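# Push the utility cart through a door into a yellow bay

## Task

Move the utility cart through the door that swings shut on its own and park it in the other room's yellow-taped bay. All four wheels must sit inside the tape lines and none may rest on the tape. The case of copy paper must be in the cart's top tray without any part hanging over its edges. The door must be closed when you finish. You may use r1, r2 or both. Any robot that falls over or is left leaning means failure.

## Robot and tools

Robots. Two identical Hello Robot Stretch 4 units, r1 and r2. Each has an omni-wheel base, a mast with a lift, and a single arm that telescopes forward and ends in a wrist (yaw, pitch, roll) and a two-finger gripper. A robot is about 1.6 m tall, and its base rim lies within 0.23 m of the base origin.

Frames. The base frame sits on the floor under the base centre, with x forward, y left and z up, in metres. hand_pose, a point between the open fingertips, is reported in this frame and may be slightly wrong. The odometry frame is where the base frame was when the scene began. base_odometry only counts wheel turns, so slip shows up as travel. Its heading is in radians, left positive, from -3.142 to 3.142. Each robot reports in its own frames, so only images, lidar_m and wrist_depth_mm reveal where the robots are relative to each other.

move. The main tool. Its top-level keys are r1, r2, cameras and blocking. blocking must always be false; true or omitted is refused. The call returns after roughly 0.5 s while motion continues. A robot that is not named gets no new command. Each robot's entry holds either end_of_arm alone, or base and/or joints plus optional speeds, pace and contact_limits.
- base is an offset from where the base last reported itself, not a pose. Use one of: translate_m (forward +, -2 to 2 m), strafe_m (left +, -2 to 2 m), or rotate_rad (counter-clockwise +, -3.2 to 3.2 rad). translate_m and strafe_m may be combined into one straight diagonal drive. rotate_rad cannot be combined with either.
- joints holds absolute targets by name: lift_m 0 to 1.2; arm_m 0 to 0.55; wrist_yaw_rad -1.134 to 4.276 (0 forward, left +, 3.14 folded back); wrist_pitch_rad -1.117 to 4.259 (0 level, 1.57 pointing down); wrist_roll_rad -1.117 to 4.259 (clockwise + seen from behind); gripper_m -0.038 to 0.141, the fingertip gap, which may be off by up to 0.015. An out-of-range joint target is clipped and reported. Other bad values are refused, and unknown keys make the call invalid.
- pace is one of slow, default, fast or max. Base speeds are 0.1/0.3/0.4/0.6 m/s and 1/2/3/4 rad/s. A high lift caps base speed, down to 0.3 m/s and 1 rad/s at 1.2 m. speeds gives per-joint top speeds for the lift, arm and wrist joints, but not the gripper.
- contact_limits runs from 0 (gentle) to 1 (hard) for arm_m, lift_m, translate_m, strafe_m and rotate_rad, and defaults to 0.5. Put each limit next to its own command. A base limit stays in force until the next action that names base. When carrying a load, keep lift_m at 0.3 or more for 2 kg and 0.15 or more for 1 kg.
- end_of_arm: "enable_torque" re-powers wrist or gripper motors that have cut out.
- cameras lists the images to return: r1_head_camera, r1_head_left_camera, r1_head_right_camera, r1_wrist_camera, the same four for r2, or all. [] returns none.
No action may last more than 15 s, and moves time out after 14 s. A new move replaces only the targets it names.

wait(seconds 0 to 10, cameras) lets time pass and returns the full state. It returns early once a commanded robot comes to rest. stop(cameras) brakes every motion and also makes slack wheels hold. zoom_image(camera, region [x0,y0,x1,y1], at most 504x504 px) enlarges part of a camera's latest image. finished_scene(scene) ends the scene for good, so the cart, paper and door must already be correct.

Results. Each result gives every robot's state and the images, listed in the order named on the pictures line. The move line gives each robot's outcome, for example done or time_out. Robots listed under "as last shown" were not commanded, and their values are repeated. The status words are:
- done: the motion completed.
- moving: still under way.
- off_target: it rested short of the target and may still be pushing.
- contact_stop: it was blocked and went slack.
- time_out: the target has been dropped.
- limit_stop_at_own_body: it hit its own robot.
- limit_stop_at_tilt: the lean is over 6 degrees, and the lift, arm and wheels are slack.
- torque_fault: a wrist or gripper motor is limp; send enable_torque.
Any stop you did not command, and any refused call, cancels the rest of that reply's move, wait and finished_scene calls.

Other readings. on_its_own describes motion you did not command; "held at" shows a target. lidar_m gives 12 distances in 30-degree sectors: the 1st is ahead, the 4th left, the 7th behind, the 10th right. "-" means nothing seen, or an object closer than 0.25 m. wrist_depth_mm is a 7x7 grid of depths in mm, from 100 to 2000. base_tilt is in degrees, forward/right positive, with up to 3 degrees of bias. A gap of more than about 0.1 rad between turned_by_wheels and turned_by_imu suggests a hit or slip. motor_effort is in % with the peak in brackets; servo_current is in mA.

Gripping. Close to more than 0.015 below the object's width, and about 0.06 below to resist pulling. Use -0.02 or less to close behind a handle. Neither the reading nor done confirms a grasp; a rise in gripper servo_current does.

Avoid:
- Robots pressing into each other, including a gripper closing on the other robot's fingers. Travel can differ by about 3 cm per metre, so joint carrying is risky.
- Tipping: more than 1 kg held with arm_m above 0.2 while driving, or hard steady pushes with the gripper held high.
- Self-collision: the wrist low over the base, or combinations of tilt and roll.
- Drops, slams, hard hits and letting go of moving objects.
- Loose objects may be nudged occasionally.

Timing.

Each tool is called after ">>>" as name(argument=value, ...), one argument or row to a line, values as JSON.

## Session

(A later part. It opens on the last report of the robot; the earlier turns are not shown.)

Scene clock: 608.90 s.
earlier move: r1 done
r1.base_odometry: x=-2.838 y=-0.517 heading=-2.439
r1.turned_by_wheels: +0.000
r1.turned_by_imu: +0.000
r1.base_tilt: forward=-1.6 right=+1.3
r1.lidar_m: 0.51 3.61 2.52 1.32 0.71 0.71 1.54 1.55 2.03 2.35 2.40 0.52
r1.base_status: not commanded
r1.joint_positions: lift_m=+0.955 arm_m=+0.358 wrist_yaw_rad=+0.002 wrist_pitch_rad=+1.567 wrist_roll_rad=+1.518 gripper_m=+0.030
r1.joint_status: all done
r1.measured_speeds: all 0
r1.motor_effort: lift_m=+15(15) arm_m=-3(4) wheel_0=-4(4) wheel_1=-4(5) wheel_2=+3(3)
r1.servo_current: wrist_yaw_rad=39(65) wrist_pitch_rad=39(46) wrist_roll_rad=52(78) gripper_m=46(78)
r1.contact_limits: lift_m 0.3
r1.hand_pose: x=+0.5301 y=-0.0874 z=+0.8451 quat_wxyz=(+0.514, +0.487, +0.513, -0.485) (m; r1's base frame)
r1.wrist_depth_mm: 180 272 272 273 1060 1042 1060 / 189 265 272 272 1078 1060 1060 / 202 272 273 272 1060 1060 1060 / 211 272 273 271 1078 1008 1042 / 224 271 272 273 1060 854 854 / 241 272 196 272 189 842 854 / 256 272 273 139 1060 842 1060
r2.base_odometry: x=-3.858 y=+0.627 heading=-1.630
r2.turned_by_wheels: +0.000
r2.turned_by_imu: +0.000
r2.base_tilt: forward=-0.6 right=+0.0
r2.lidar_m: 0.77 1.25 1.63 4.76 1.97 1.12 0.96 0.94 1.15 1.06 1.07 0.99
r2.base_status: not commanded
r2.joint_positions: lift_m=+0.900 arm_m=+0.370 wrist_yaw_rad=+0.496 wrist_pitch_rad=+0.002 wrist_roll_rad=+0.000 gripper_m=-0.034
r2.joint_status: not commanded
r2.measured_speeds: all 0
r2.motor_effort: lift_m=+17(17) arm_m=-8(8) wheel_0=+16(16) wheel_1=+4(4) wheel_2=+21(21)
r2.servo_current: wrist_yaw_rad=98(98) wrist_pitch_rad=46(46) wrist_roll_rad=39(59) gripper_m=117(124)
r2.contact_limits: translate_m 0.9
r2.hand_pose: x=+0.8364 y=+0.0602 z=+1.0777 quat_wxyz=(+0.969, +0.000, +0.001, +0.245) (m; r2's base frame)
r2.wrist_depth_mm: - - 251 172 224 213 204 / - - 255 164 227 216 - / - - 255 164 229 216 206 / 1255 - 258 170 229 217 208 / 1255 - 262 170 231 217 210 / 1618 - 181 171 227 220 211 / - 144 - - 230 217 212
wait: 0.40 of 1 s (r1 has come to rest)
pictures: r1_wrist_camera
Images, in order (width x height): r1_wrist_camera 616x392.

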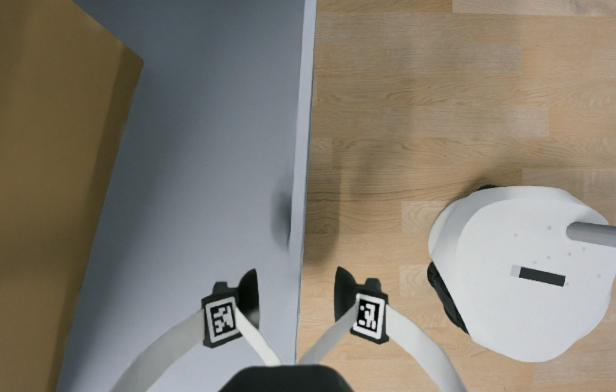

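>>> move(
  blocking=false,
  cameras=[],
  r1={"joints":{"gripper_m":-0.035}},
)

>>> wait(
  seconds=1.5,
  cameras=[],
)

>>> move(
  blocking=false,
  cameras=[],
  r1={"base":{"translate_m":-0.75},"speeds":{},"pace":"slow"},
)

>>> wait(
  seconds=9,
  cameras=["r1_wrist_camera","r1_head_camera","r2_head_camera"],
)

Scene clock: 622.60 s.
move: r1 moving
r1.base_odometry: x=-2.838 y=-0.517 heading=-2.439
r1.turned_by_wheels: +0.000
r1.turned_by_imu: +0.000
r1.base_tilt: forward=-1.5 right=+1.2
r1.lidar_m: 0.51 3.62 2.52 1.30 0.71 0.71 1.54 1.55 2.00 2.34 2.41 0.53
r1.base_status: not commanded
r1.joint_positions: lift_m=+0.955 arm_m=+0.358 wrist_yaw_rad=+0.002 wrist_pitch_rad=+1.567 wrist_roll_rad=+1.518 gripper_m=+0.011
r1.joint_status: gripper_m moving
r1.measured_speeds: all 0
r1.motor_effort: lift_m=+15(15) arm_m=-3(4) wheel_0=-3(4) wheel_1=-4(4) wheel_2=+3(3)
r1.servo_current: wrist_yaw_rad=39(65) wrist_pitch_rad=39(46) wrist_roll_rad=46(59) gripper_m=143(143)
r1.contact_limits: lift_m 0.3
r1.hand_pose: x=+0.5301 y=-0.0874 z=+0.8451 quat_wxyz=(+0.514, +0.487, +0.513, -0.485) (m; r1's base frame)
r1.wrist_depth_mm: 180 272 272 271 1060 1078 1042 / 189 264 273 272 1060 1078 1078 / 201 272 273 273 1060 1042 1078 / 211 272 273 273 1042 1008 1060 / 224 273 272 272 1060 854 854 / 241 273 193 206 188 854 854 / 259 273 273 154 1042 854 1042
r2: as last shown
r2.base_tilt: forward=-0.7 right=+0.0
r2.lidar_m: 0.78 1.25 1.61 4.75 1.95 1.12 0.95 0.97 1.12 1.03 1.07 1.02
r2.servo_current: wrist_yaw_rad=98(104) wrist_pitch_rad=33(46) wrist_roll_rad=52(59) gripper_m=117(117)
r2.contact_limits: translate_m 0.9
r2.wrist_depth_mm: - - 252 172 224 213 204 / - - 255 164 227 215 - / - - 256 164 229 216 207 / 1229 - 258 170 229 217 208 / 1229 - 260 171 231 219 211 / 1661 - 181 171 227 220 212 / - 144 - - 230 218 212
pictures: none
No camera images: "cameras" was empty.

Scene clock: 623.50 s.
earlier move: r1 done
r1.base_odometry: x=-2.838 y=-0.517 heading=-2.439
r1.turned_by_wheels: +0.000
r1.turned_by_imu: +0.000
r1.base_tilt: forward=-1.6 right=+1.2
r1.lidar_m: 0.49 3.63 2.51 1.29 0.71 0.74 1.52 1.53 1.99 2.34 2.40 0.53
r1.base_status: not commanded
r1.joint_positions: lift_m=+0.955 arm_m=+0.358 wrist_yaw_rad=+0.002 wrist_pitch_rad=+1.567 wrist_roll_rad=+1.519 gripper_m=-0.034
r1.joint_status: all done
r1.measured_speeds: all 0
r1.motor_effort: lift_m=+15(15) arm_m=-4(4) wheel_0=-3(4) wheel_1=-4(4) wheel_2=+3(3)
r1.servo_current: wrist_yaw_rad=39(72) wrist_pitch_rad=39(46) wrist_roll_rad=52(59) gripper_m=78(143)
r1.contact_limits: lift_m 0.3
r1.hand_pose: x=+0.5301 y=-0.0874 z=+0.8451 quat_wxyz=(+0.514, +0.487, +0.513, -0.485) (m; r1's base frame)
r1.wrist_depth_mm: 179 271 271 271 1078 1060 1060 / 192 271 271 271 1060 1060 1060 / 204 272 271 271 1060 1060 1060 / 211 271 271 272 1060 891 854 / 223 271 271 271 1078 842 854 / 238 272 185 198 1042 842 854 / 252 153 271 202 176 854 1060
r2.base_odometry: x=-3.858 y=+0.627 heading=-1.630
r2.turned_by_wheels: +0.000
r2.turned_by_imu: +0.000
r2.base_tilt: forward=-0.7 right=+0.0
r2.lidar_m: 0.74 1.28 1.65 4.76 1.95 1.12 0.97 0.96 1.11 1.08 1.06 1.01
r2.base_status: not commanded
r2.joint_positions: lift_m=+0.900 arm_m=+0.370 wrist_yaw_rad=+0.496 wrist_pitch_rad=+0.002 wrist_roll_rad=+0.000 gripper_m=-0.034
r2.joint_status: not commanded
r2.measured_speeds: all 0
r2.motor_effort: lift_m=+17(17) arm_m=-8(8) wheel_0=+16(16) wheel_1=+4(4) wheel_2=+21(21)
r2.servo_current: wrist_yaw_rad=91(104) wrist_pitch_rad=33(46) wrist_roll_rad=39(59) gripper_m=111(124)
r2.contact_limits: translate_m 0.9
r2.hand_pose: x=+0.8364 y=+0.0602 z=+1.0777 quat_wxyz=(+0.969, +0.000, +0.001, +0.245) (m; r2's base frame)
r2.wrist_depth_mm: - - 251 172 224 212 205 / - - 255 164 226 215 - / - - 256 164 228 217 207 / 1255 - 258 170 230 216 208 / 1255 - 262 171 232 218 211 / 1661 - 181 170 225 220 211 / - 144 - - 230 217 213
wait: 0.90 of 1.5 s (r1 has come to rest)
pictures: none
No camera images: "cameras" was empty.

r1: "speeds" must be an object that gives a speed for at least one key that is commanded beside it, as in {"wrist_pitch_rad": 1.82}; or leave "speeds" out

not run: a call was refused earlier in this reply.

>>> move(
  blocking=false,
  cameras=[],
  r1={"base":{"translate_m":-0.75},"pace":"slow"},
)

>>> wait(
  seconds=9,
  cameras=["r1_wrist_camera","r1_head_camera","r2_head_camera"],
)

Scene clock: 627.17 s.
move: r1 moving
r1.base_odometry: x=-2.828 y=-0.509 heading=-2.439
r1.turned_by_wheels: +0.000
r1.turned_by_imu: +0.000
r1.base_tilt: forward=-1.5 right=+1.3
r1.lidar_m: 0.51 3.62 2.51 1.28 0.68 0.70 1.50 1.53 1.98 2.35 2.41 0.55
r1.base_status: translate_m moving
r1.joint_positions: lift_m=+0.955 arm_m=+0.358 wrist_yaw_rad=+0.002 wrist_pitch_rad=+1.562 wrist_roll_rad=+1.519 gripper_m=-0.034
r1.joint_status: not commanded
r1.measured_speeds: translate_m=-0.048 strafe_m=+0.000 rotate_rad=+0.001 lift_m=+0.000 arm_m=+0.000 wrist_yaw_rad=+0.000 wrist_pitch_rad=-0.024 wrist_roll_rad=+0.000
r1.motor_effort: lift_m=+15(15) arm_m=-4(4) wheel_0=-4(7) wheel_1=-5(7) wheel_2=+10(10)
r1.servo_current: wrist_yaw_rad=65(65) wrist_pitch_rad=46(52) wrist_roll_rad=52(59) gripper_m=78(78)
r1.contact_limits: lift_m 0.3
r1.hand_pose: x=+0.5316 y=-0.0874 z=+0.8451 quat_wxyz=(+0.516, +0.488, +0.511, -0.484) (m; r1's base frame)
r1.wrist_depth_mm: 182 273 273 273 1078 1060 1060 / 200 274 272 1078 1060 1060 1060 / 207 274 273 1060 1060 1060 1078 / 219 274 273 1060 1060 931 842 / 231 274 274 1042 1060 842 842 / 243 274 185 196 1042 866 854 / 260 153 273 204 160 866 1060
r2.base_odometry: x=-3.858 y=+0.627 heading=-1.630
r2.turned_by_wheels: +0.000
r2.turned_by_imu: +0.000
r2.base_tilt: forward=-0.6 right=+0.0
r2.lidar_m: 0.78 1.27 1.62 4.74 1.94 1.10 0.95 0.94 1.13 1.06 1.08 0.99
r2.base_status: not commanded
r2.joint_positions: lift_m=+0.900 arm_m=+0.370 wrist_yaw_rad=+0.496 wrist_pitch_rad=+0.002 wrist_roll_rad=+0.000 gripper_m=-0.034
r2.joint_status: not commanded
r2.measured_speeds: all 0
r2.motor_effort: lift_m=+17(17) arm_m=-8(8) wheel_0=+16(16) wheel_1=+4(4) wheel_2=+21(21)
r2.servo_current: wrist_yaw_rad=91(98) wrist_pitch_rad=46(46) wrist_roll_rad=46(59) gripper_m=117(117)
r2.contact_limits: translate_m 0.9
r2.hand_pose: x=+0.8364 y=+0.0602 z=+1.0777 quat_wxyz=(+0.969, +0.000, +0.001, +0.245) (m; r2's base frame)
r2.wrist_depth_mm: - - 252 172 224 213 204 / - - 255 164 226 216 - / - - 256 164 227 216 207 / 1229 - 258 170 230 217 208 / 1255 - 260 170 232 219 211 / 1618 - 181 170 226 219 211 / - 144 - - 230 217 213
pictures: none
No camera images: "cameras" was empty.

Scene clock: 635.43 s.
earlier move: r1 done
r1.base_odometry: x=-2.265 y=-0.034 heading=-2.441
r1.turned_by_wheels: -0.002
r1.turned_by_imu: -0.008
r1.base_tilt: forward=-1.5 right=+1.3
r1.lidar_m: 0.49 3.60 0.47 0.43 0.43 0.59 3.73 0.93 1.00 2.32 2.43 0.43
r1.base_status: done
r1.joint_positions: lift_m=+0.955 arm_m=+0.358 wrist_yaw_rad=+0.001 wrist_pitch_rad=+1.562 wrist_roll_rad=+1.521 gripper_m=-0.034
r1.joint_status: not commanded
r1.measured_speeds: all 0
r1.motor_effort: lift_m=+15(15) arm_m=-4(4) wheel_0=-13(18) wheel_1=-5(10) wheel_2=-3(12)
r1.servo_current: wrist_yaw_rad=46(72) wrist_pitch_rad=59(78) wrist_roll_rad=65(72) gripper_m=72(78)
r1.contact_limits: lift_m 0.3
r1.hand_pose: x=+0.5315 y=-0.0874 z=+0.8451 quat_wxyz=(+0.515, +0.489, +0.510, -0.485) (m; r1's base frame)
r1.wrist_depth_mm: 142 171 215 272 274 273 244 / 166 213 273 274 273 268 1042 / 206 274 273 272 274 1060 1060 / 268 273 273 274 272 866 854 / 274 273 273 272 1042 854 854 / 273 273 180 203 185 854 854 / 272 153 265 1042 179 141 1060
r2.base_odometry: x=-3.858 y=+0.627 heading=-1.630
r2.turned_by_wheels: +0.000
r2.turned_by_imu: +0.001
r2.base_tilt: forward=-0.6 right=+0.0
r2.lidar_m: 0.77 1.35 4.38 4.75 1.96 1.13 0.95 0.96 1.11 1.07 1.03 0.98
r2.base_status: not commanded
r2.joint_positions: lift_m=+0.900 arm_m=+0.370 wrist_yaw_rad=+0.495 wrist_pitch_rad=+0.002 wrist_roll_rad=+0.000 gripper_m=-0.034
r2.joint_status: not commanded
r2.measured_speeds: all 0
r2.motor_effort: lift_m=+17(17) arm_m=-8(9) wheel_0=+16(16) wheel_1=+4(4) wheel_2=+21(22)
r2.servo_current: wrist_yaw_rad=91(104) wrist_pitch_rad=39(46) wrist_roll_rad=39(65) gripper_m=117(124)
r2.contact_limits: translate_m 0.9
r2.hand_pose: x=+0.8364 y=+0.0602 z=+1.0777 quat_wxyz=(+0.969, +0.000, +0.001, +0.245) (m; r2's base frame)
r2.wrist_depth_mm: - - 253 172 224 213 205 / - - 254 163 227 216 - / - - 257 164 228 216 206 / - - 258 171 229 216 208 / - - 259 170 230 218 210 / - - 181 170 226 220 211 / - - 263 - 229 218 212
wait: 8.27 of 9 s (r1 has come to rest)
pictures: r1_head_camera, r1_wrist_camera, r2_head_camera
Images, in order (width x height): r1_head_camera 420x560, r1_wrist_camera 616x392, r2_head_camera 420x560.

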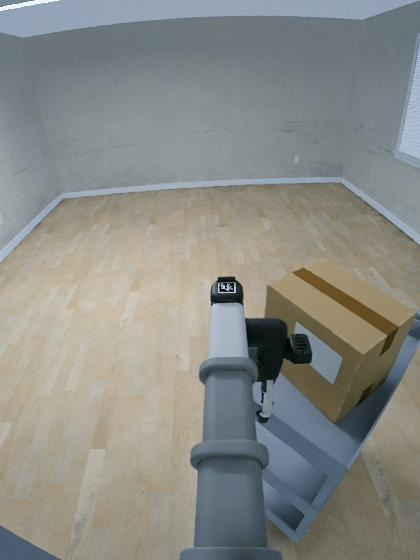

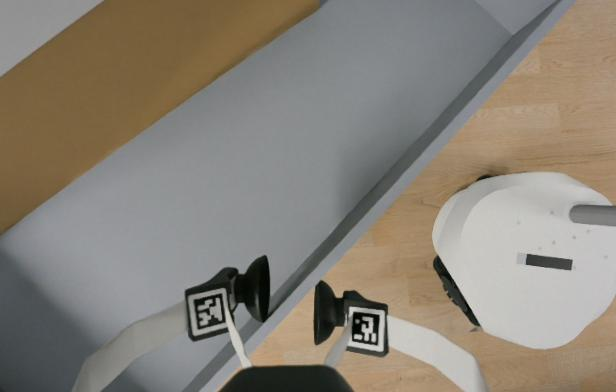

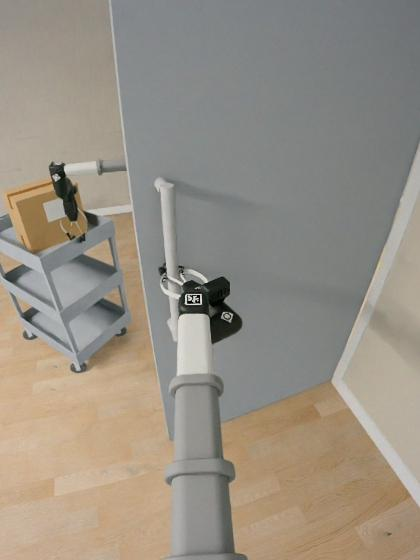

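>>> zoom_image(
  camera="r2_head_camera",
  region=[0, 150, 150, 390],
)

>>> zoom_image(
  camera="r1_head_camera",
  region=[220, 250, 420, 560],
)

Scaled by 2.100 from the camera's 420x560 image, which has a finer 1200x1600 frame.

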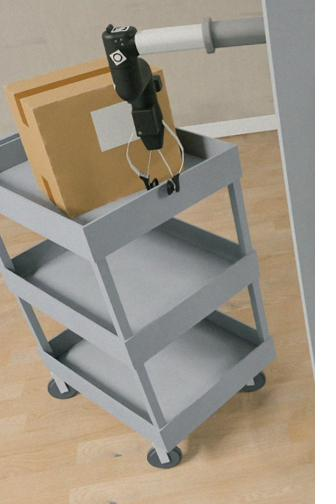

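Scaled by 1.626 from the camera's 420x560 image, which has a finer 600x800 frame.

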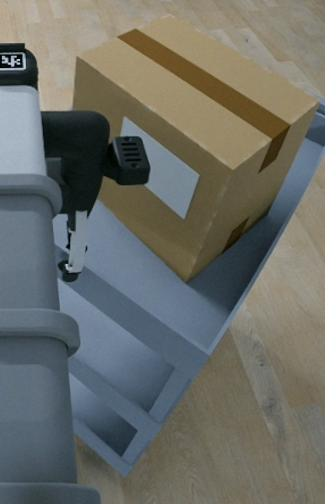

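>>> move(
  blocking=false,
  cameras=[],
  r1={"joints":{"gripper_m":0.05}},
)

>>> wait(
  seconds=0.7,
  cameras=[],
)

>>> move(
  blocking=false,
  cameras=[],
  r1={"joints":{"wrist_roll_rad":2.24}},
)

>>> wait(
  seconds=1.5,
  cameras=["r1_wrist_camera"],
)

Scene clock: 668.87 s.
move: r1 moving
r1.base_odometry: x=-2.265 y=-0.034 heading=-2.441
r1.turned_by_wheels: +0.000
r1.turned_by_imu: +0.000
r1.base_tilt: forward=-1.6 right=+1.3
r1.lidar_m: 0.51 3.59 0.51 0.44 0.46 0.59 3.76 0.91 0.98 2.31 2.44 0.44
r1.base_status: not commanded
r1.joint_positions: lift_m=+0.955 arm_m=+0.358 wrist_yaw_rad=+0.001 wrist_pitch_rad=+1.562 wrist_roll_rad=+1.521 gripper_m=-0.009
r1.joint_status: gripper_m moving
r1.measured_speeds: all 0
r1.motor_effort: lift_m=+15(15) arm_m=-3(4) wheel_0=-12(14) wheel_1=-5(6) wheel_2=-3(3)
r1.servo_current: wrist_yaw_rad=52(59) wrist_pitch_rad=46(59) wrist_roll_rad=59(65) gripper_m=46(65)
r1.contact_limits: lift_m 0.3
r1.hand_pose: x=+0.5315 y=-0.0874 z=+0.8451 quat_wxyz=(+0.515, +0.489, +0.510, -0.485) (m; r1's base frame)
r1.wrist_depth_mm: 141 169 214 276 276 274 244 / 165 213 276 276 274 268 1025 / 206 270 276 277 273 1060 1025 / 267 277 277 274 276 866 842 / 276 277 277 276 1042 842 842 / 277 277 183 208 187 831 854 / 276 277 243 1078 184 135 1060
r2: as last shown
r2.turned_by_imu: +0.000
r2.base_tilt: forward=-0.7 right=+0.0
r2.lidar_m: 0.74 1.37 4.42 4.74 1.98 1.14 0.96 0.97 1.11 1.06 1.04 1.00
r2.motor_effort: lift_m=+16(17) arm_m=-8(9) wheel_0=+16(16) wheel_1=+4(4) wheel_2=+21(21)
r2.servo_current: wrist_yaw_rad=85(104) wrist_pitch_rad=39(46) wrist_roll_rad=52(52) gripper_m=130(130)
r2.contact_limits: translate_m 0.9
r2.wrist_depth_mm: - - 253 172 224 213 205 / - - 256 163 227 215 - / - - 256 164 228 216 207 / - - 257 170 229 216 208 / - - 259 170 231 219 209 / - - 180 170 227 220 211 / - - 264 - 231 216 212
pictures: none
No camera images: "cameras" was empty.

Scene clock: 669.57 s.
earlier move: r1 moving
r1.base_odometry: x=-2.265 y=-0.034 heading=-2.440
r1.turned_by_wheels: +0.001
r1.turned_by_imu: +0.001
r1.base_tilt: forward=-1.6 right=+1.3
r1.lidar_m: 0.51 3.56 0.51 0.44 0.45 0.59 3.74 0.92 1.01 2.31 2.45 0.41
r1.base_status: not commanded
r1.joint_positions: lift_m=+0.955 arm_m=+0.358 wrist_yaw_rad=+0.001 wrist_pitch_rad=+1.566 wrist_roll_rad=+1.521 gripper_m=+0.049
r1.joint_status: gripper_m moving
r1.measured_speeds: translate_m=+0.000 strafe_m=+0.000 rotate_rad=+0.000 lift_m=+0.000 arm_m=+0.000 wrist_yaw_rad=+0.000 wrist_pitch_rad=+0.008 wrist_roll_rad=+0.000
r1.motor_effort: lift_m=+15(15) arm_m=-4(4) wheel_0=-7(14) wheel_1=-3(6) wheel_2=-2(3)
r1.servo_current: wrist_yaw_rad=39(72) wrist_pitch_rad=39(59) wrist_roll_rad=46(65) gripper_m=52(72)
r1.contact_limits: lift_m 0.3
r1.hand_pose: x=+0.5302 y=-0.0874 z=+0.8451 quat_wxyz=(+0.514, +0.488, +0.511, -0.486) (m; r1's base frame)
r1.wrist_depth_mm: 149 176 219 273 272 272 227 / 175 221 273 272 272 273 1060 / 217 273 273 272 272 1060 1060 / 272 273 273 272 272 878 854 / 273 272 272 273 1060 854 854 / 272 273 196 1078 190 831 854 / 272 272 203 155 1060 842 1060
r2.base_odometry: x=-3.858 y=+0.627 heading=-1.630
r2.turned_by_wheels: +0.000
r2.turned_by_imu: +0.000
r2.base_tilt: forward=-0.7 right=+0.0
r2.lidar_m: 0.76 1.36 4.41 4.75 1.96 1.12 0.95 0.97 1.11 1.07 1.07 1.00
r2.base_status: not commanded
r2.joint_positions: lift_m=+0.900 arm_m=+0.370 wrist_yaw_rad=+0.495 wrist_pitch_rad=+0.002 wrist_roll_rad=+0.000 gripper_m=-0.034
r2.joint_status: not commanded
r2.measured_speeds: all 0
r2.motor_effort: lift_m=+17(17) arm_m=-8(9) wheel_0=+16(16) wheel_1=+4(4) wheel_2=+21(21)
r2.servo_current: wrist_yaw_rad=91(104) wrist_pitch_rad=52(52) wrist_roll_rad=52(59) gripper_m=117(130)
r2.contact_limits: translate_m 0.9
r2.hand_pose: x=+0.8364 y=+0.0602 z=+1.0777 quat_wxyz=(+0.969, +0.000, +0.001, +0.245) (m; r2's base frame)
r2.wrist_depth_mm: - - 254 172 224 213 205 / - - 254 163 226 215 - / - - 257 164 229 216 206 / - - 258 170 230 216 209 / - - 258 170 229 218 211 / - - 181 170 226 220 211 / - - 264 - 229 216 211
wait: 0.70 s; no rest
pictures: none
No camera images: "cameras" was empty.

Scene clock: 670.07 s.
earlier move: r1 done
move: r1 moving
r1.base_odometry: x=-2.265 y=-0.034 heading=-2.440
r1.turned_by_wheels: +0.000
r1.turned_by_imu: +0.000
r1.base_tilt: forward=-1.6 right=+1.3
r1.lidar_m: 0.51 3.60 0.49 0.45 0.45 0.57 3.77 0.90 1.00 2.31 2.46 0.43
r1.base_status: not commanded
r1.joint_positions: lift_m=+0.955 arm_m=+0.358 wrist_yaw_rad=+0.001 wrist_pitch_rad=+1.567 wrist_roll_rad=+2.088 gripper_m=+0.050
r1.joint_status: wrist_roll_rad moving; the others done
r1.measured_speeds: translate_m=+0.000 strafe_m=+0.000 rotate_rad=+0.000 lift_m=+0.000 arm_m=+0.000 wrist_yaw_rad=+0.000 wrist_pitch_rad=+0.000 wrist_roll_rad=+1.522
r1.motor_effort: lift_m=+15(15) arm_m=-4(4) wheel_0=-6(7) wheel_1=-2(3) wheel_2=-2(2)
r1.servo_current: wrist_yaw_rad=59(59) wrist_pitch_rad=33(52) wrist_roll_rad=59(98) gripper_m=46(52)
r1.contact_limits: lift_m 0.3
r1.hand_pose: x=+0.5300 y=-0.0874 z=+0.8451 quat_wxyz=(+0.356, +0.612, +0.355, -0.610) (m; r1's base frame)
r1.wrist_depth_mm: 163 216 273 273 1060 1060 1078 / 176 241 273 273 1042 854 854 / 197 273 271 273 1060 842 854 / 221 272 272 272 1078 842 854 / 260 271 272 273 1078 1042 1060 / 273 272 196 1060 191 1042 1042 / 273 272 272 143 1060 1042 -
r2: as last shown
r2.lidar_m: 0.78 1.33 4.39 4.74 1.97 1.13 0.97 0.95 1.13 1.07 1.06 1.00
r2.motor_effort: lift_m=+17(17) arm_m=-8(9) wheel_0=+15(16) wheel_1=+4(4) wheel_2=+21(21)
r2.servo_current: wrist_yaw_rad=78(98) wrist_pitch_rad=33(52) wrist_roll_rad=39(52) gripper_m=117(117)
r2.contact_limits: translate_m 0.9
r2.wrist_depth_mm: - - 253 172 224 213 205 / - - 255 164 227 215 - / - - 257 165 229 216 206 / - - 258 171 230 216 208 / - - 259 170 231 218 211 / - - 180 171 226 220 212 / - - 264 - 230 217 211
pictures: none
No camera images: "cameras" was empty.

Scene clock: 670.63 s.
earlier move: r1 done
r1.base_odometry: x=-2.265 y=-0.034 heading=-2.440
r1.turned_by_wheels: +0.000
r1.turned_by_imu: +0.000
r1.base_tilt: forward=-1.6 right=+1.3
r1.lidar_m: 0.49 3.57 0.50 0.46 0.44 0.57 3.76 0.94 0.98 2.32 2.44 0.41
r1.base_status: not commanded
r1.joint_positions: lift_m=+0.955 arm_m=+0.358 wrist_yaw_rad=+0.001 wrist_pitch_rad=+1.567 wrist_roll_rad=+2.238 gripper_m=+0.050
r1.joint_status: all done
r1.measured_speeds: all 0
r1.motor_effort: lift_m=+15(15) arm_m=-4(4) wheel_0=-5(7) wheel_1=-2(3) wheel_2=-2(2)
r1.servo_current: wrist_yaw_rad=52(65) wrist_pitch_rad=52(52) wrist_roll_rad=39(98) gripper_m=39(52)
r1.contact_limits: lift_m 0.3
r1.hand_pose: x=+0.5300 y=-0.0874 z=+0.8451 quat_wxyz=(+0.310, +0.637, +0.309, -0.635) (m; r1's base frame)
r1.wrist_depth_mm: 180 272 272 272 1060 866 854 / 193 270 272 271 1060 854 854 / 204 273 273 271 1060 854 854 / 222 272 271 272 1078 1078 1060 / 239 272 273 1042 1060 1060 1060 / 260 273 195 1060 190 1060 1042 / 272 272 273 143 1042 1078 1060
r2.base_odometry: x=-3.858 y=+0.627 heading=-1.630
r2.turned_by_wheels: +0.000
r2.turned_by_imu: +0.000
r2.base_tilt: forward=-0.6 right=+0.0
r2.lidar_m: 0.77 1.37 4.38 4.72 1.96 1.13 0.95 0.97 1.12 1.07 1.07 0.98
r2.base_status: not commanded
r2.joint_positions: lift_m=+0.900 arm_m=+0.370 wrist_yaw_rad=+0.495 wrist_pitch_rad=+0.002 wrist_roll_rad=+0.000 gripper_m=-0.034
r2.joint_status: not commanded
r2.measured_speeds: all 0
r2.motor_effort: lift_m=+17(17) arm_m=-8(9) wheel_0=+16(16) wheel_1=+4(4) wheel_2=+21(22)
r2.servo_current: wrist_yaw_rad=91(98) wrist_pitch_rad=39(52) wrist_roll_rad=39(59) gripper_m=117(124)
r2.contact_limits: translate_m 0.9
r2.hand_pose: x=+0.8364 y=+0.0602 z=+1.0777 quat_wxyz=(+0.969, +0.000, +0.001, +0.245) (m; r2's base frame)
r2.wrist_depth_mm: - - 253 173 224 213 205 / - - 255 163 226 216 - / - - 256 165 229 216 207 / - - 258 170 230 216 208 / - - 259 170 231 219 210 / - - 181 171 226 219 211 / - - 264 - 230 216 212
wait: 0.57 of 1.5 s (r1 has come to rest)
pictures: r1_wrist_camera
Images, in order (width x height): r1_wrist_camera 616x392.

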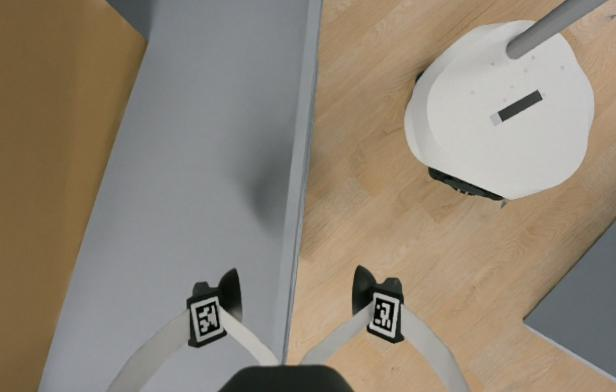

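>>> move(
  blocking=false,
  cameras=[],
  r1={"joints":{"gripper_m":-0.035,"wrist_roll_rad":2.29}},
)

>>> wait(
  seconds=1.5,
  cameras=[],
)

>>> move(
  blocking=false,
  cameras=[],
  r1={"base":{"translate_m":-0.16,"strafe_m":-0.19},"joints":{"wrist_roll_rad":1.95},"speeds":{"wrist_roll_rad":0.13},"pace":"slow"},
)

>>> wait(
  seconds=5,
  cameras=["r1_wrist_camera","r1_head_camera"],
)

Scene clock: 680.13 s.
move: r1 moving
r1.base_odometry: x=-2.265 y=-0.034 heading=-2.440
r1.turned_by_wheels: +0.000
r1.turned_by_imu: +0.000
r1.base_tilt: forward=-1.6 right=+1.3
r1.lidar_m: 0.52 3.58 0.48 0.44 0.43 0.59 3.73 0.93 0.96 2.30 2.44 0.43
r1.base_status: not commanded
r1.joint_positions: lift_m=+0.955 arm_m=+0.358 wrist_yaw_rad=+0.001 wrist_pitch_rad=+1.567 wrist_roll_rad=+2.288 gripper_m=+0.031
r1.joint_status: wrist_roll_rad moving; gripper_m moving
r1.measured_speeds: all 0
r1.motor_effort: lift_m=+15(15) arm_m=-4(4) wheel_0=-5(6) wheel_1=-2(2) wheel_2=-2(2)
r1.servo_current: wrist_yaw_rad=20(72) wrist_pitch_rad=46(52) wrist_roll_rad=39(65) gripper_m=104(104)
r1.contact_limits: lift_m 0.3
r1.hand_pose: x=+0.5300 y=-0.0874 z=+0.8451 quat_wxyz=(+0.294, +0.645, +0.293, -0.642) (m; r1's base frame)
r1.wrist_depth_mm: 183 271 271 273 1060 842 1060 / 199 271 271 272 1060 842 854 / 209 273 272 273 1060 842 854 / 221 272 272 1060 1060 1060 1060 / 237 272 273 1060 1078 1060 1078 / 253 272 196 272 191 1042 1042 / 271 272 272 147 1078 1078 1078
r2: as last shown
r2.base_tilt: forward=-0.7 right=+0.0
r2.lidar_m: 0.76 1.36 4.41 4.75 1.97 1.14 0.94 0.96 1.13 1.08 1.07 1.01
r2.motor_effort: lift_m=+16(17) arm_m=-8(8) wheel_0=+16(16) wheel_1=+4(4) wheel_2=+21(21)
r2.servo_current: wrist_yaw_rad=98(98) wrist_pitch_rad=46(46) wrist_roll_rad=39(46) gripper_m=111(124)
r2.contact_limits: translate_m 0.9
r2.wrist_depth_mm: - - 253 172 224 213 205 / - - 255 164 227 215 - / - - 256 164 228 216 207 / - - 259 170 230 216 209 / - - 259 171 231 219 210 / - - 181 171 226 219 211 / - - 264 - 231 217 211
pictures: none
No camera images: "cameras" was empty.

Scene clock: 681.20 s.
earlier move: r1 done
r1.base_odometry: x=-2.265 y=-0.034 heading=-2.440
r1.turned_by_wheels: +0.000
r1.turned_by_imu: +0.000
r1.base_tilt: forward=-1.5 right=+1.3
r1.lidar_m: 0.50 3.57 0.49 0.43 0.44 0.58 3.75 0.92 1.02 2.30 2.45 0.43
r1.base_status: not commanded
r1.joint_positions: lift_m=+0.955 arm_m=+0.358 wrist_yaw_rad=+0.001 wrist_pitch_rad=+1.567 wrist_roll_rad=+2.289 gripper_m=-0.034
r1.joint_status: all done
r1.measured_speeds: all 0
r1.motor_effort: lift_m=+15(15) arm_m=-4(4) wheel_0=-5(6) wheel_1=-3(3) wheel_2=-2(2)
r1.servo_current: wrist_yaw_rad=39(72) wrist_pitch_rad=39(52) wrist_roll_rad=46(65) gripper_m=78(150)
r1.contact_limits: lift_m 0.3
r1.hand_pose: x=+0.5300 y=-0.0874 z=+0.8451 quat_wxyz=(+0.293, +0.645, +0.292, -0.642) (m; r1's base frame)
r1.wrist_depth_mm: 182 272 273 272 1060 854 842 / 198 271 272 272 1060 842 854 / 206 272 272 272 1042 854 854 / 220 272 272 272 1042 1060 1060 / 229 273 271 1078 1042 1060 1042 / 244 272 186 197 1060 1060 1060 / 259 150 273 202 163 1078 1060
r2.base_odometry: x=-3.858 y=+0.627 heading=-1.630
r2.turned_by_wheels: +0.000
r2.turned_by_imu: +0.000
r2.base_tilt: forward=-0.7 right=+0.0
r2.lidar_m: 0.76 1.37 4.39 4.72 1.97 1.12 0.96 0.96 1.12 1.07 1.06 0.98
r2.base_status: not commanded
r2.joint_positions: lift_m=+0.900 arm_m=+0.370 wrist_yaw_rad=+0.495 wrist_pitch_rad=+0.002 wrist_roll_rad=+0.000 gripper_m=-0.034
r2.joint_status: not commanded
r2.measured_speeds: all 0
r2.motor_effort: lift_m=+16(17) arm_m=-8(9) wheel_0=+16(16) wheel_1=+4(4) wheel_2=+21(22)
r2.servo_current: wrist_yaw_rad=91(98) wrist_pitch_rad=33(52) wrist_roll_rad=46(59) gripper_m=117(124)
r2.contact_limits: translate_m 0.9
r2.hand_pose: x=+0.8364 y=+0.0602 z=+1.0777 quat_wxyz=(+0.969, +0.000, +0.001, +0.245) (m; r2's base frame)
r2.wrist_depth_mm: - - 252 172 224 213 206 / - - 255 164 226 215 - / - - 256 164 228 216 207 / - - 258 170 230 216 209 / - - 260 170 231 218 210 / - - 181 170 227 220 211 / - - 264 - 230 217 212
wait: 1.07 of 1.5 s (r1 has come to rest)
pictures: none
No camera images: "cameras" was empty.

Scene clock: 681.70 s.
move: r1 moving
r1.base_odometry: x=-2.265 y=-0.021 heading=-2.439
r1.turned_by_wheels: +0.001
r1.turned_by_imu: +0.001
r1.base_tilt: forward=-1.5 right=+1.2
r1.lidar_m: 0.50 3.56 0.50 0.45 0.47 0.60 3.76 0.90 0.98 2.29 2.44 0.44
r1.base_status: translate_m moving; strafe_m moving
r1.joint_positions: lift_m=+0.955 arm_m=+0.358 wrist_yaw_rad=+0.001 wrist_pitch_rad=+1.565 wrist_roll_rad=+2.238 gripper_m=-0.034
r1.joint_status: wrist_roll_rad moving
r1.measured_speeds: translate_m=-0.033 strafe_m=-0.037 rotate_rad=+0.003 lift_m=+0.000 arm_m=+0.000 wrist_yaw_rad=+0.000 wrist_pitch_rad=-0.004 wrist_roll_rad=-0.129
r1.motor_effort: lift_m=+15(15) arm_m=-4(4) wheel_0=+5(5) wheel_1=-7(9) wheel_2=+9(9)
r1.servo_current: wrist_yaw_rad=59(59) wrist_pitch_rad=52(52) wrist_roll_rad=59(65) gripper_m=72(85)
r1.contact_limits: lift_m 0.3
r1.hand_pose: x=+0.5307 y=-0.0874 z=+0.8451 quat_wxyz=(+0.310, +0.638, +0.308, -0.634) (m; r1's base frame)
r1.wrist_depth_mm: 178 272 271 271 1042 842 842 / 190 265 271 270 1025 854 854 / 203 271 272 272 1042 866 842 / 213 272 273 272 1060 1060 1042 / 228 272 272 272 1060 1060 1098 / 244 273 190 198 1060 1060 1078 / 263 155 273 203 176 1078 1060
r2: as last shown
r2.base_tilt: forward=-0.6 right=+0.0
r2.lidar_m: 0.78 1.37 4.39 4.75 1.94 1.14 0.97 0.94 1.14 1.07 1.06 1.03
r2.motor_effort: lift_m=+17(17) arm_m=-8(8) wheel_0=+16(16) wheel_1=+4(4) wheel_2=+21(21)
r2.servo_current: wrist_yaw_rad=85(98) wrist_pitch_rad=39(39) wrist_roll_rad=39(52) gripper_m=117(124)
r2.contact_limits: translate_m 0.9
r2.wrist_depth_mm: - - 253 172 224 213 205 / - - 254 164 227 215 - / - - 256 164 229 216 207 / - - 259 170 229 216 208 / - - 259 171 230 219 210 / - - 181 170 228 220 211 / - - 264 - 231 217 212
pictures: none
No camera images: "cameras" was empty.

Scene clock: 684.97 s.
earlier move: r1 done
r1.base_odometry: x=-2.265 y=+0.215 heading=-2.439
r1.turned_by_wheels: +0.000
r1.turned_by_imu: +0.000
r1.base_tilt: forward=-1.6 right=+1.3
r1.lidar_m: 0.50 0.67 0.69 0.61 0.63 0.81 3.55 0.67 0.76 1.79 2.27 0.45
r1.base_status: done
r1.joint_positions: lift_m=+0.955 arm_m=+0.358 wrist_yaw_rad=+0.000 wrist_pitch_rad=+1.574 wrist_roll_rad=+1.954 gripper_m=-0.034
r1.joint_status: all done
r1.measured_speeds: all 0
r1.motor_effort: lift_m=+15(15) arm_m=+4(4) wheel_0=+8(13) wheel_1=+0(9) wheel_2=+2(10)
r1.servo_current: wrist_yaw_rad=46(72) wrist_pitch_rad=46(52) wrist_roll_rad=72(78) gripper_m=78(85)
r1.contact_limits: lift_m 0.3
r1.hand_pose: x=+0.5280 y=-0.0874 z=+0.8451 quat_wxyz=(+0.395, +0.585, +0.396, -0.587) (m; r1's base frame)
r1.wrist_depth_mm: 264 246 244 243 1078 1078 1060 / 270 270 270 272 1060 904 1078 / 180 270 272 272 1078 854 866 / 174 268 272 271 1078 854 866 / 186 270 272 272 1060 1060 1060 / 200 268 210 201 180 1078 1078 / 212 268 271 202 1060 139 1060
r2.base_odometry: x=-3.858 y=+0.627 heading=-1.630
r2.turned_by_wheels: +0.000
r2.turned_by_imu: +0.000
r2.base_tilt: forward=-0.6 right=+0.0
r2.lidar_m: 0.76 1.43 4.39 4.75 1.96 1.14 0.95 0.96 1.14 1.07 1.05 0.99
r2.base_status: not commanded
r2.joint_positions: lift_m=+0.900 arm_m=+0.370 wrist_yaw_rad=+0.495 wrist_pitch_rad=+0.002 wrist_roll_rad=+0.000 gripper_m=-0.034
r2.joint_status: not commanded
r2.measured_speeds: all 0
r2.motor_effort: lift_m=+17(17) arm_m=-8(8) wheel_0=+16(16) wheel_1=+4(4) wheel_2=+21(21)
r2.servo_current: wrist_yaw_rad=85(98) wrist_pitch_rad=46(52) wrist_roll_rad=46(59) gripper_m=111(124)
r2.contact_limits: translate_m 0.9
r2.hand_pose: x=+0.8364 y=+0.0602 z=+1.0777 quat_wxyz=(+0.969, +0.000, +0.001, +0.245) (m; r2's base frame)
r2.wrist_depth_mm: - - 252 172 224 213 205 / - - 254 164 228 216 - / - - 256 164 228 216 207 / - - 258 170 230 216 208 / - - 257 170 230 219 210 / - - 181 171 227 220 211 / - - 264 - 231 217 211
wait: 3.27 of 5 s (r1 has come to rest)
pictures: r1_head_camera, r1_wrist_camera
Images, in order (width x height): r1_head_camera 420x560, r1_wrist_camera 616x392.

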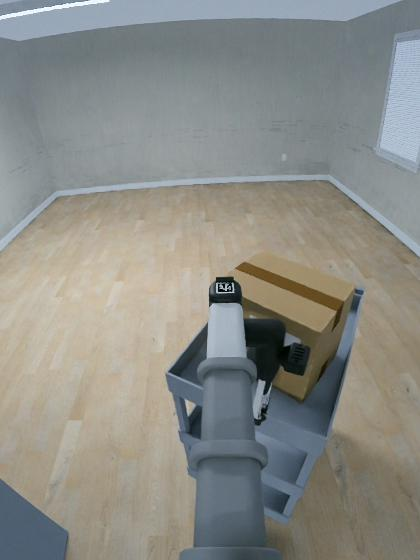

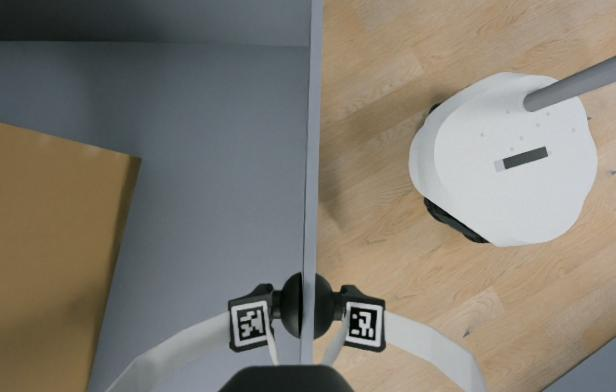

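>>> move(
  blocking=false,
  cameras=[],
  r1={"base":{"translate_m":-0.2},"joints":{"wrist_roll_rad":1.86},"speeds":{"wrist_roll_rad":0.045},"pace":"slow"},
)

>>> wait(
  seconds=5,
  cameras=["r1_wrist_camera","r1_head_camera"],
)

r1: "speeds": wrist_roll_rad = 0.045 is out of range 0.05 to 1.82
Scene clock: 708.93 s.
r1.base_odometry: x=-2.265 y=+0.215 heading=-2.439
r1.turned_by_wheels: +0.000
r1.turned_by_imu: +0.000
r1.base_tilt: forward=-1.6 right=+1.3
r1.lidar_m: 0.48 0.69 0.68 0.61 0.61 0.81 3.55 0.67 0.76 1.81 2.29 0.47
r1.base_status: done
r1.joint_positions: lift_m=+0.955 arm_m=+0.358 wrist_yaw_rad=+0.000 wrist_pitch_rad=+1.574 wrist_roll_rad=+1.954 gripper_m=-0.034
r1.joint_status: all done
r1.measured_speeds: all 0
r1.motor_effort: lift_m=+15(15) arm_m=+4(4) wheel_0=+9(13) wheel_1=-1(9) wheel_2=+2(10)
r1.servo_current: wrist_yaw_rad=39(72) wrist_pitch_rad=39(52) wrist_roll_rad=52(78) gripper_m=72(85)
r1.contact_limits: lift_m 0.3
r1.hand_pose: x=+0.5280 y=-0.0874 z=+0.8451 quat_wxyz=(+0.395, +0.585, +0.396, -0.587) (m; r1's base frame)
r1.wrist_depth_mm: 265 247 246 243 1060 1078 1078 / 268 270 271 272 1060 891 1060 / 181 270 270 272 1078 854 866 / 174 268 271 272 1060 866 866 / 186 268 271 272 1060 1042 1078 / 200 267 210 202 181 1078 1098 / 213 268 268 202 1060 139 1078
r2.base_odometry: x=-3.858 y=+0.627 heading=-1.630
r2.turned_by_wheels: +0.000
r2.turned_by_imu: +0.000
r2.base_tilt: forward=-0.7 right=+0.0
r2.lidar_m: 0.77 1.42 4.42 4.74 1.96 1.15 0.96 0.97 1.13 1.07 1.06 1.02
r2.base_status: not commanded
r2.joint_positions: lift_m=+0.900 arm_m=+0.370 wrist_yaw_rad=+0.495 wrist_pitch_rad=+0.002 wrist_roll_rad=+0.000 gripper_m=-0.034
r2.joint_status: not commanded
r2.measured_speeds: all 0
r2.motor_effort: lift_m=+17(17) arm_m=-8(8) wheel_0=+16(16) wheel_1=+4(4) wheel_2=+21(21)
r2.servo_current: wrist_yaw_rad=98(98) wrist_pitch_rad=39(52) wrist_roll_rad=52(59) gripper_m=111(124)
r2.contact_limits: translate_m 0.9
r2.hand_pose: x=+0.8364 y=+0.0602 z=+1.0777 quat_wxyz=(+0.969, +0.000, +0.001, +0.245) (m; r2's base frame)
r2.wrist_depth_mm: - - 253 172 224 213 205 / - - 255 164 227 215 - / - - 255 164 228 216 207 / - - 258 170 229 217 208 / - - 258 170 231 218 211 / - - 180 170 226 220 212 / - - 263 - 230 217 212
pictures: none

not run: a call was refused earlier in this reply.

>>> move(
  blocking=false,
  cameras=[],
  r1={"base":{"translate_m":-0.2},"joints":{"wrist_roll_rad":1.86},"speeds":{"wrist_roll_rad":0.05},"pace":"slow"},
)

>>> wait(
  seconds=5,
  cameras=["r1_wrist_camera","r1_head_camera"],
)

Scene clock: 713.20 s.
move: r1 moving
r1.base_odometry: x=-2.256 y=+0.223 heading=-2.439
r1.turned_by_wheels: +0.000
r1.turned_by_imu: +0.000
r1.base_tilt: forward=-1.6 right=+1.2
r1.lidar_m: 0.49 3.87 0.68 0.62 0.61 0.82 3.54 0.66 0.75 1.75 2.27 0.48
r1.base_status: translate_m moving
r1.joint_positions: lift_m=+0.955 arm_m=+0.358 wrist_yaw_rad=+0.000 wrist_pitch_rad=+1.572 wrist_roll_rad=+1.932 gripper_m=-0.034
r1.joint_status: wrist_roll_rad moving
r1.measured_speeds: translate_m=-0.049 strafe_m=-0.001 rotate_rad=-0.002 lift_m=+0.000 arm_m=+0.000 wrist_yaw_rad=+0.000 wrist_pitch_rad=-0.004 wrist_roll_rad=-0.050
r1.motor_effort: lift_m=+15(15) arm_m=+4(4) wheel_0=-3(5) wheel_1=-6(6) wheel_2=+8(9)
r1.servo_current: wrist_yaw_rad=46(52) wrist_pitch_rad=46(52) wrist_roll_rad=33(72) gripper_m=72(78)
r1.contact_limits: lift_m 0.3
r1.hand_pose: x=+0.5285 y=-0.0874 z=+0.8451 quat_wxyz=(+0.402, +0.581, +0.402, -0.582) (m; r1's base frame)
r1.wrist_depth_mm: 271 250 246 240 1060 1078 1060 / 270 271 271 271 1060 1060 1060 / 189 271 272 273 1042 866 866 / 186 271 272 273 1060 854 831 / 196 272 273 273 1060 1060 1060 / 208 271 211 201 187 1060 1078 / 223 272 273 139 1060 133 1098
r2.base_odometry: x=-3.858 y=+0.627 heading=-1.630
r2.turned_by_wheels: +0.000
r2.turned_by_imu: +0.000
r2.base_tilt: forward=-0.7 right=+0.0
r2.lidar_m: 0.77 1.43 4.41 4.74 1.98 1.13 0.95 0.95 1.12 1.08 1.07 0.99
r2.base_status: not commanded
r2.joint_positions: lift_m=+0.900 arm_m=+0.370 wrist_yaw_rad=+0.495 wrist_pitch_rad=+0.002 wrist_roll_rad=+0.000 gripper_m=-0.034
r2.joint_status: not commanded
r2.measured_speeds: all 0
r2.motor_effort: lift_m=+17(17) arm_m=-8(8) wheel_0=+16(16) wheel_1=+4(4) wheel_2=+21(21)
r2.servo_current: wrist_yaw_rad=85(98) wrist_pitch_rad=46(46) wrist_roll_rad=46(52) gripper_m=124(124)
r2.contact_limits: translate_m 0.9
r2.hand_pose: x=+0.8364 y=+0.0602 z=+1.0777 quat_wxyz=(+0.969, +0.000, +0.001, +0.245) (m; r2's base frame)
r2.wrist_depth_mm: - - 253 172 224 213 204 / - - 254 164 227 215 - / - - 257 164 229 216 206 / - - 258 170 230 216 208 / - - 258 170 231 219 210 / - - 181 170 226 220 211 / - - 263 - 230 216 212
pictures: none
No camera images: "cameras" was empty.

Scene clock: 716.00 s.
earlier move: r1 done
r1.base_odometry: x=-2.113 y=+0.344 heading=-2.441
r1.turned_by_wheels: -0.001
r1.turned_by_imu: -0.003
r1.base_tilt: forward=-1.6 right=+1.3
r1.lidar_m: 0.52 3.83 0.65 0.57 0.60 3.53 3.35 0.56 0.53 1.18 2.27 0.51
r1.base_status: done
r1.joint_positions: lift_m=+0.955 arm_m=+0.358 wrist_yaw_rad=+0.001 wrist_pitch_rad=+1.562 wrist_roll_rad=+1.864 gripper_m=-0.034
r1.joint_status: all done
r1.measured_speeds: all 0
r1.motor_effort: lift_m=+15(15) arm_m=-4(4) wheel_0=-11(15) wheel_1=-5(9) wheel_2=+0(10)
r1.servo_current: wrist_yaw_rad=33(72) wrist_pitch_rad=52(85) wrist_roll_rad=46(72) gripper_m=72(78)
r1.contact_limits: lift_m 0.3
r1.hand_pose: x=+0.5316 y=-0.0874 z=+0.8451 quat_wxyz=(+0.424, +0.570, +0.420, -0.565) (m; r1's base frame)
r1.wrist_depth_mm: 274 274 274 273 1060 1060 1060 / 276 274 274 273 1060 1060 1060 / 189 273 273 273 1060 854 842 / 206 274 274 273 1060 831 842 / 211 276 274 274 1060 931 831 / 224 273 184 198 1042 1060 1060 / 233 149 273 204 164 1042 1060
r2.base_odometry: x=-3.858 y=+0.627 heading=-1.630
r2.turned_by_wheels: +0.000
r2.turned_by_imu: +0.000
r2.base_tilt: forward=-0.6 right=+0.0
r2.lidar_m: 0.75 1.46 4.38 4.75 1.93 1.13 0.96 0.95 1.12 1.05 1.06 1.00
r2.base_status: not commanded
r2.joint_positions: lift_m=+0.900 arm_m=+0.370 wrist_yaw_rad=+0.495 wrist_pitch_rad=+0.002 wrist_roll_rad=+0.000 gripper_m=-0.034
r2.joint_status: not commanded
r2.measured_speeds: all 0
r2.motor_effort: lift_m=+17(17) arm_m=-8(9) wheel_0=+16(16) wheel_1=+3(4) wheel_2=+21(22)
r2.servo_current: wrist_yaw_rad=91(98) wrist_pitch_rad=39(46) wrist_roll_rad=52(65) gripper_m=117(124)
r2.contact_limits: translate_m 0.9
r2.hand_pose: x=+0.8364 y=+0.0602 z=+1.0777 quat_wxyz=(+0.969, +0.000, +0.001, +0.245) (m; r2's base frame)
r2.wrist_depth_mm: - - 253 172 224 213 205 / - - 254 164 226 215 - / - - 257 164 228 216 207 / - - 259 170 229 216 208 / - - 260 170 231 218 211 / - - 181 170 227 219 211 / - - - - 230 216 212
wait: 2.80 of 5 s (r1 has come to rest)
pictures: r1_head_camera, r1_wrist_camera
Images, in order (width x height): r1_head_camera 420x560, r1_wrist_camera 616x392.

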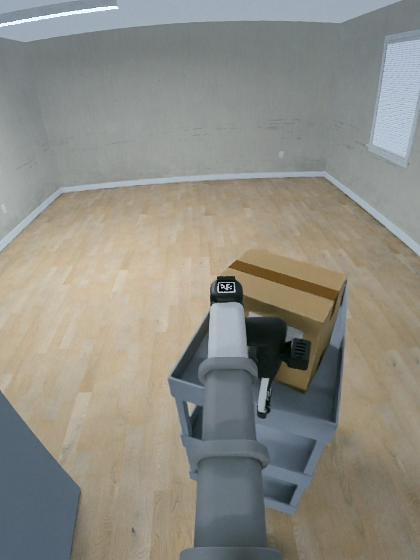

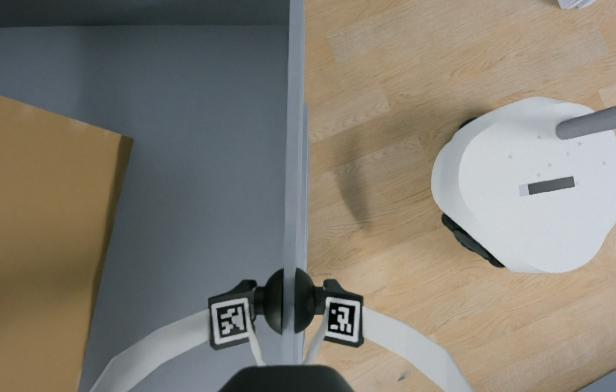

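>>> move(
  blocking=false,
  cameras=[],
  r1={"base":{"translate_m":-0.3,"strafe_m":0.12},"joints":{"wrist_roll_rad":1.88},"pace":"slow"},
)

>>> wait(
  seconds=6,
  cameras=["r1_wrist_camera","r1_head_camera"],
)

Scene clock: 725.60 s.
move: r1 moving
r1.base_odometry: x=-2.100 y=+0.348 heading=-2.442
r1.turned_by_wheels: -0.001
r1.turned_by_imu: -0.002
r1.base_tilt: forward=-1.5 right=+1.3
r1.lidar_m: 0.52 3.81 0.64 0.57 0.58 3.49 3.34 0.56 0.52 1.13 2.29 0.52
r1.base_status: translate_m moving; strafe_m moving
r1.joint_positions: lift_m=+0.955 arm_m=+0.358 wrist_yaw_rad=+0.001 wrist_pitch_rad=+1.561 wrist_roll_rad=+1.879 gripper_m=-0.034
r1.joint_status: all done
r1.measured_speeds: translate_m=-0.048 strafe_m=+0.019 rotate_rad=+0.000 lift_m=+0.000 arm_m=+0.000 wrist_yaw_rad=+0.000 wrist_pitch_rad=-0.011 wrist_roll_rad=+0.000
r1.motor_effort: lift_m=+15(15) arm_m=-4(4) wheel_0=-13(15) wheel_1=-6(8) wheel_2=+5(5)
r1.servo_current: wrist_yaw_rad=39(65) wrist_pitch_rad=59(59) wrist_roll_rad=39(78) gripper_m=65(72)
r1.contact_limits: lift_m 0.3
r1.hand_pose: x=+0.5318 y=-0.0874 z=+0.8451 quat_wxyz=(+0.420, +0.573, +0.416, -0.568) (m; r1's base frame)
r1.wrist_depth_mm: 276 274 274 1060 1060 1060 1025 / 277 274 273 1042 1060 1060 1060 / 200 274 273 1042 1078 842 842 / 208 274 272 1060 1078 831 842 / 220 276 274 1060 1078 946 842 / 233 274 185 187 1060 1042 1060 / 245 155 273 180 150 1042 1060
r2: as last shown
r2.base_tilt: forward=-0.7 right=+0.0
r2.lidar_m: 0.75 1.43 4.39 4.75 2.00 1.15 0.96 0.97 1.12 1.06 1.08 1.02
r2.motor_effort: lift_m=+17(17) arm_m=-9(9) wheel_0=+16(16) wheel_1=+4(4) wheel_2=+21(21)
r2.servo_current: wrist_yaw_rad=91(104) wrist_pitch_rad=33(46) wrist_roll_rad=46(52) gripper_m=111(124)
r2.contact_limits: translate_m 0.9
r2.wrist_depth_mm: - - 255 173 224 213 204 / - - 255 164 227 215 - / - - 256 164 229 216 207 / - - 259 170 230 217 209 / - - 260 170 231 219 211 / - - 181 171 226 220 211 / - - - - 230 217 212
pictures: none
No camera images: "cameras" was empty.

Scene clock: 729.53 s.
earlier move: r1 done
r1.base_odometry: x=-1.806 y=+0.445 heading=-2.442
r1.turned_by_wheels: +0.000
r1.turned_by_imu: -0.002
r1.base_tilt: forward=-1.6 right=+1.3
r1.lidar_m: 0.51 0.76 0.48 0.41 0.48 3.12 3.04 3.11 0.52 0.49 2.43 0.51
r1.base_status: done
r1.joint_positions: lift_m=+0.955 arm_m=+0.358 wrist_yaw_rad=+0.001 wrist_pitch_rad=+1.565 wrist_roll_rad=+1.879 gripper_m=-0.034
r1.joint_status: all done
r1.measured_speeds: all 0
r1.motor_effort: lift_m=+15(15) arm_m=-4(4) wheel_0=-9(20) wheel_1=-4(9) wheel_2=+1(6)
r1.servo_current: wrist_yaw_rad=59(72) wrist_pitch_rad=46(65) wrist_roll_rad=65(78) gripper_m=65(78)
r1.contact_limits: lift_m 0.3
r1.hand_pose: x=+0.5306 y=-0.0874 z=+0.8451 quat_wxyz=(+0.419, +0.572, +0.417, -0.569) (m; r1's base frame)
r1.wrist_depth_mm: 207 273 274 1060 1078 1060 1060 / 217 274 273 1060 1078 1042 1042 / 224 273 274 1078 1060 842 842 / 239 273 273 1078 1078 831 831 / 248 274 272 272 1060 878 854 / 257 273 185 198 1042 1060 1042 / 266 150 272 203 176 1060 -
r2.base_odometry: x=-3.858 y=+0.627 heading=-1.630
r2.turned_by_wheels: +0.000
r2.turned_by_imu: +0.001
r2.base_tilt: forward=-0.7 right=+0.0
r2.lidar_m: 0.76 1.52 4.38 4.74 1.97 1.10 0.95 0.94 1.09 1.06 1.05 0.99
r2.base_status: not commanded
r2.joint_positions: lift_m=+0.900 arm_m=+0.370 wrist_yaw_rad=+0.495 wrist_pitch_rad=+0.002 wrist_roll_rad=+0.000 gripper_m=-0.034
r2.joint_status: not commanded
r2.measured_speeds: all 0
r2.motor_effort: lift_m=+17(17) arm_m=-8(9) wheel_0=+16(16) wheel_1=+4(4) wheel_2=+21(21)
r2.servo_current: wrist_yaw_rad=91(104) wrist_pitch_rad=39(46) wrist_roll_rad=46(59) gripper_m=117(124)
r2.contact_limits: translate_m 0.9
r2.hand_pose: x=+0.8364 y=+0.0602 z=+1.0777 quat_wxyz=(+0.969, +0.000, +0.001, +0.245) (m; r2's base frame)
r2.wrist_depth_mm: - - 253 173 224 213 205 / - - 254 164 226 215 - / - - 257 164 228 216 206 / - - 259 170 230 216 208 / - - 260 170 231 218 211 / - - 181 170 226 220 211 / - - - - 231 217 211
wait: 3.93 of 6 s (r1 has come to rest)
pictures: r1_head_camera, r1_wrist_camera
Images, in order (width x height): r1_head_camera 420x560, r1_wrist_camera 616x392.

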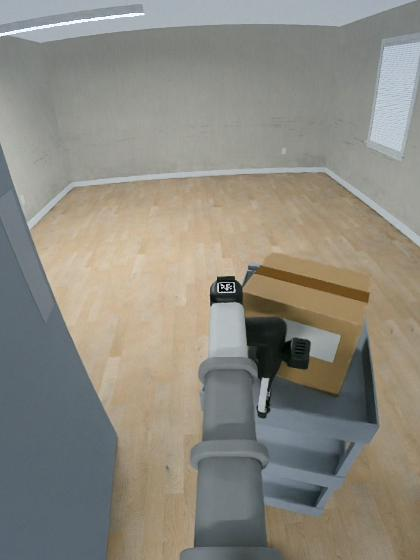

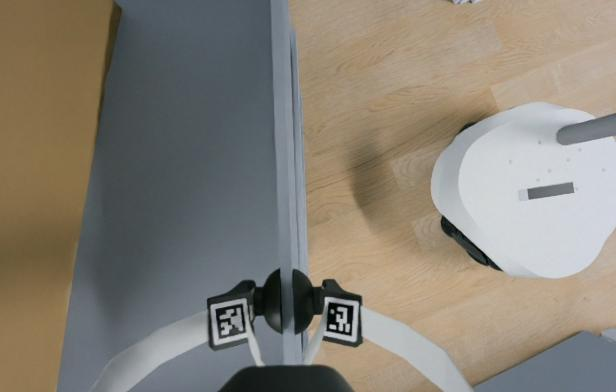

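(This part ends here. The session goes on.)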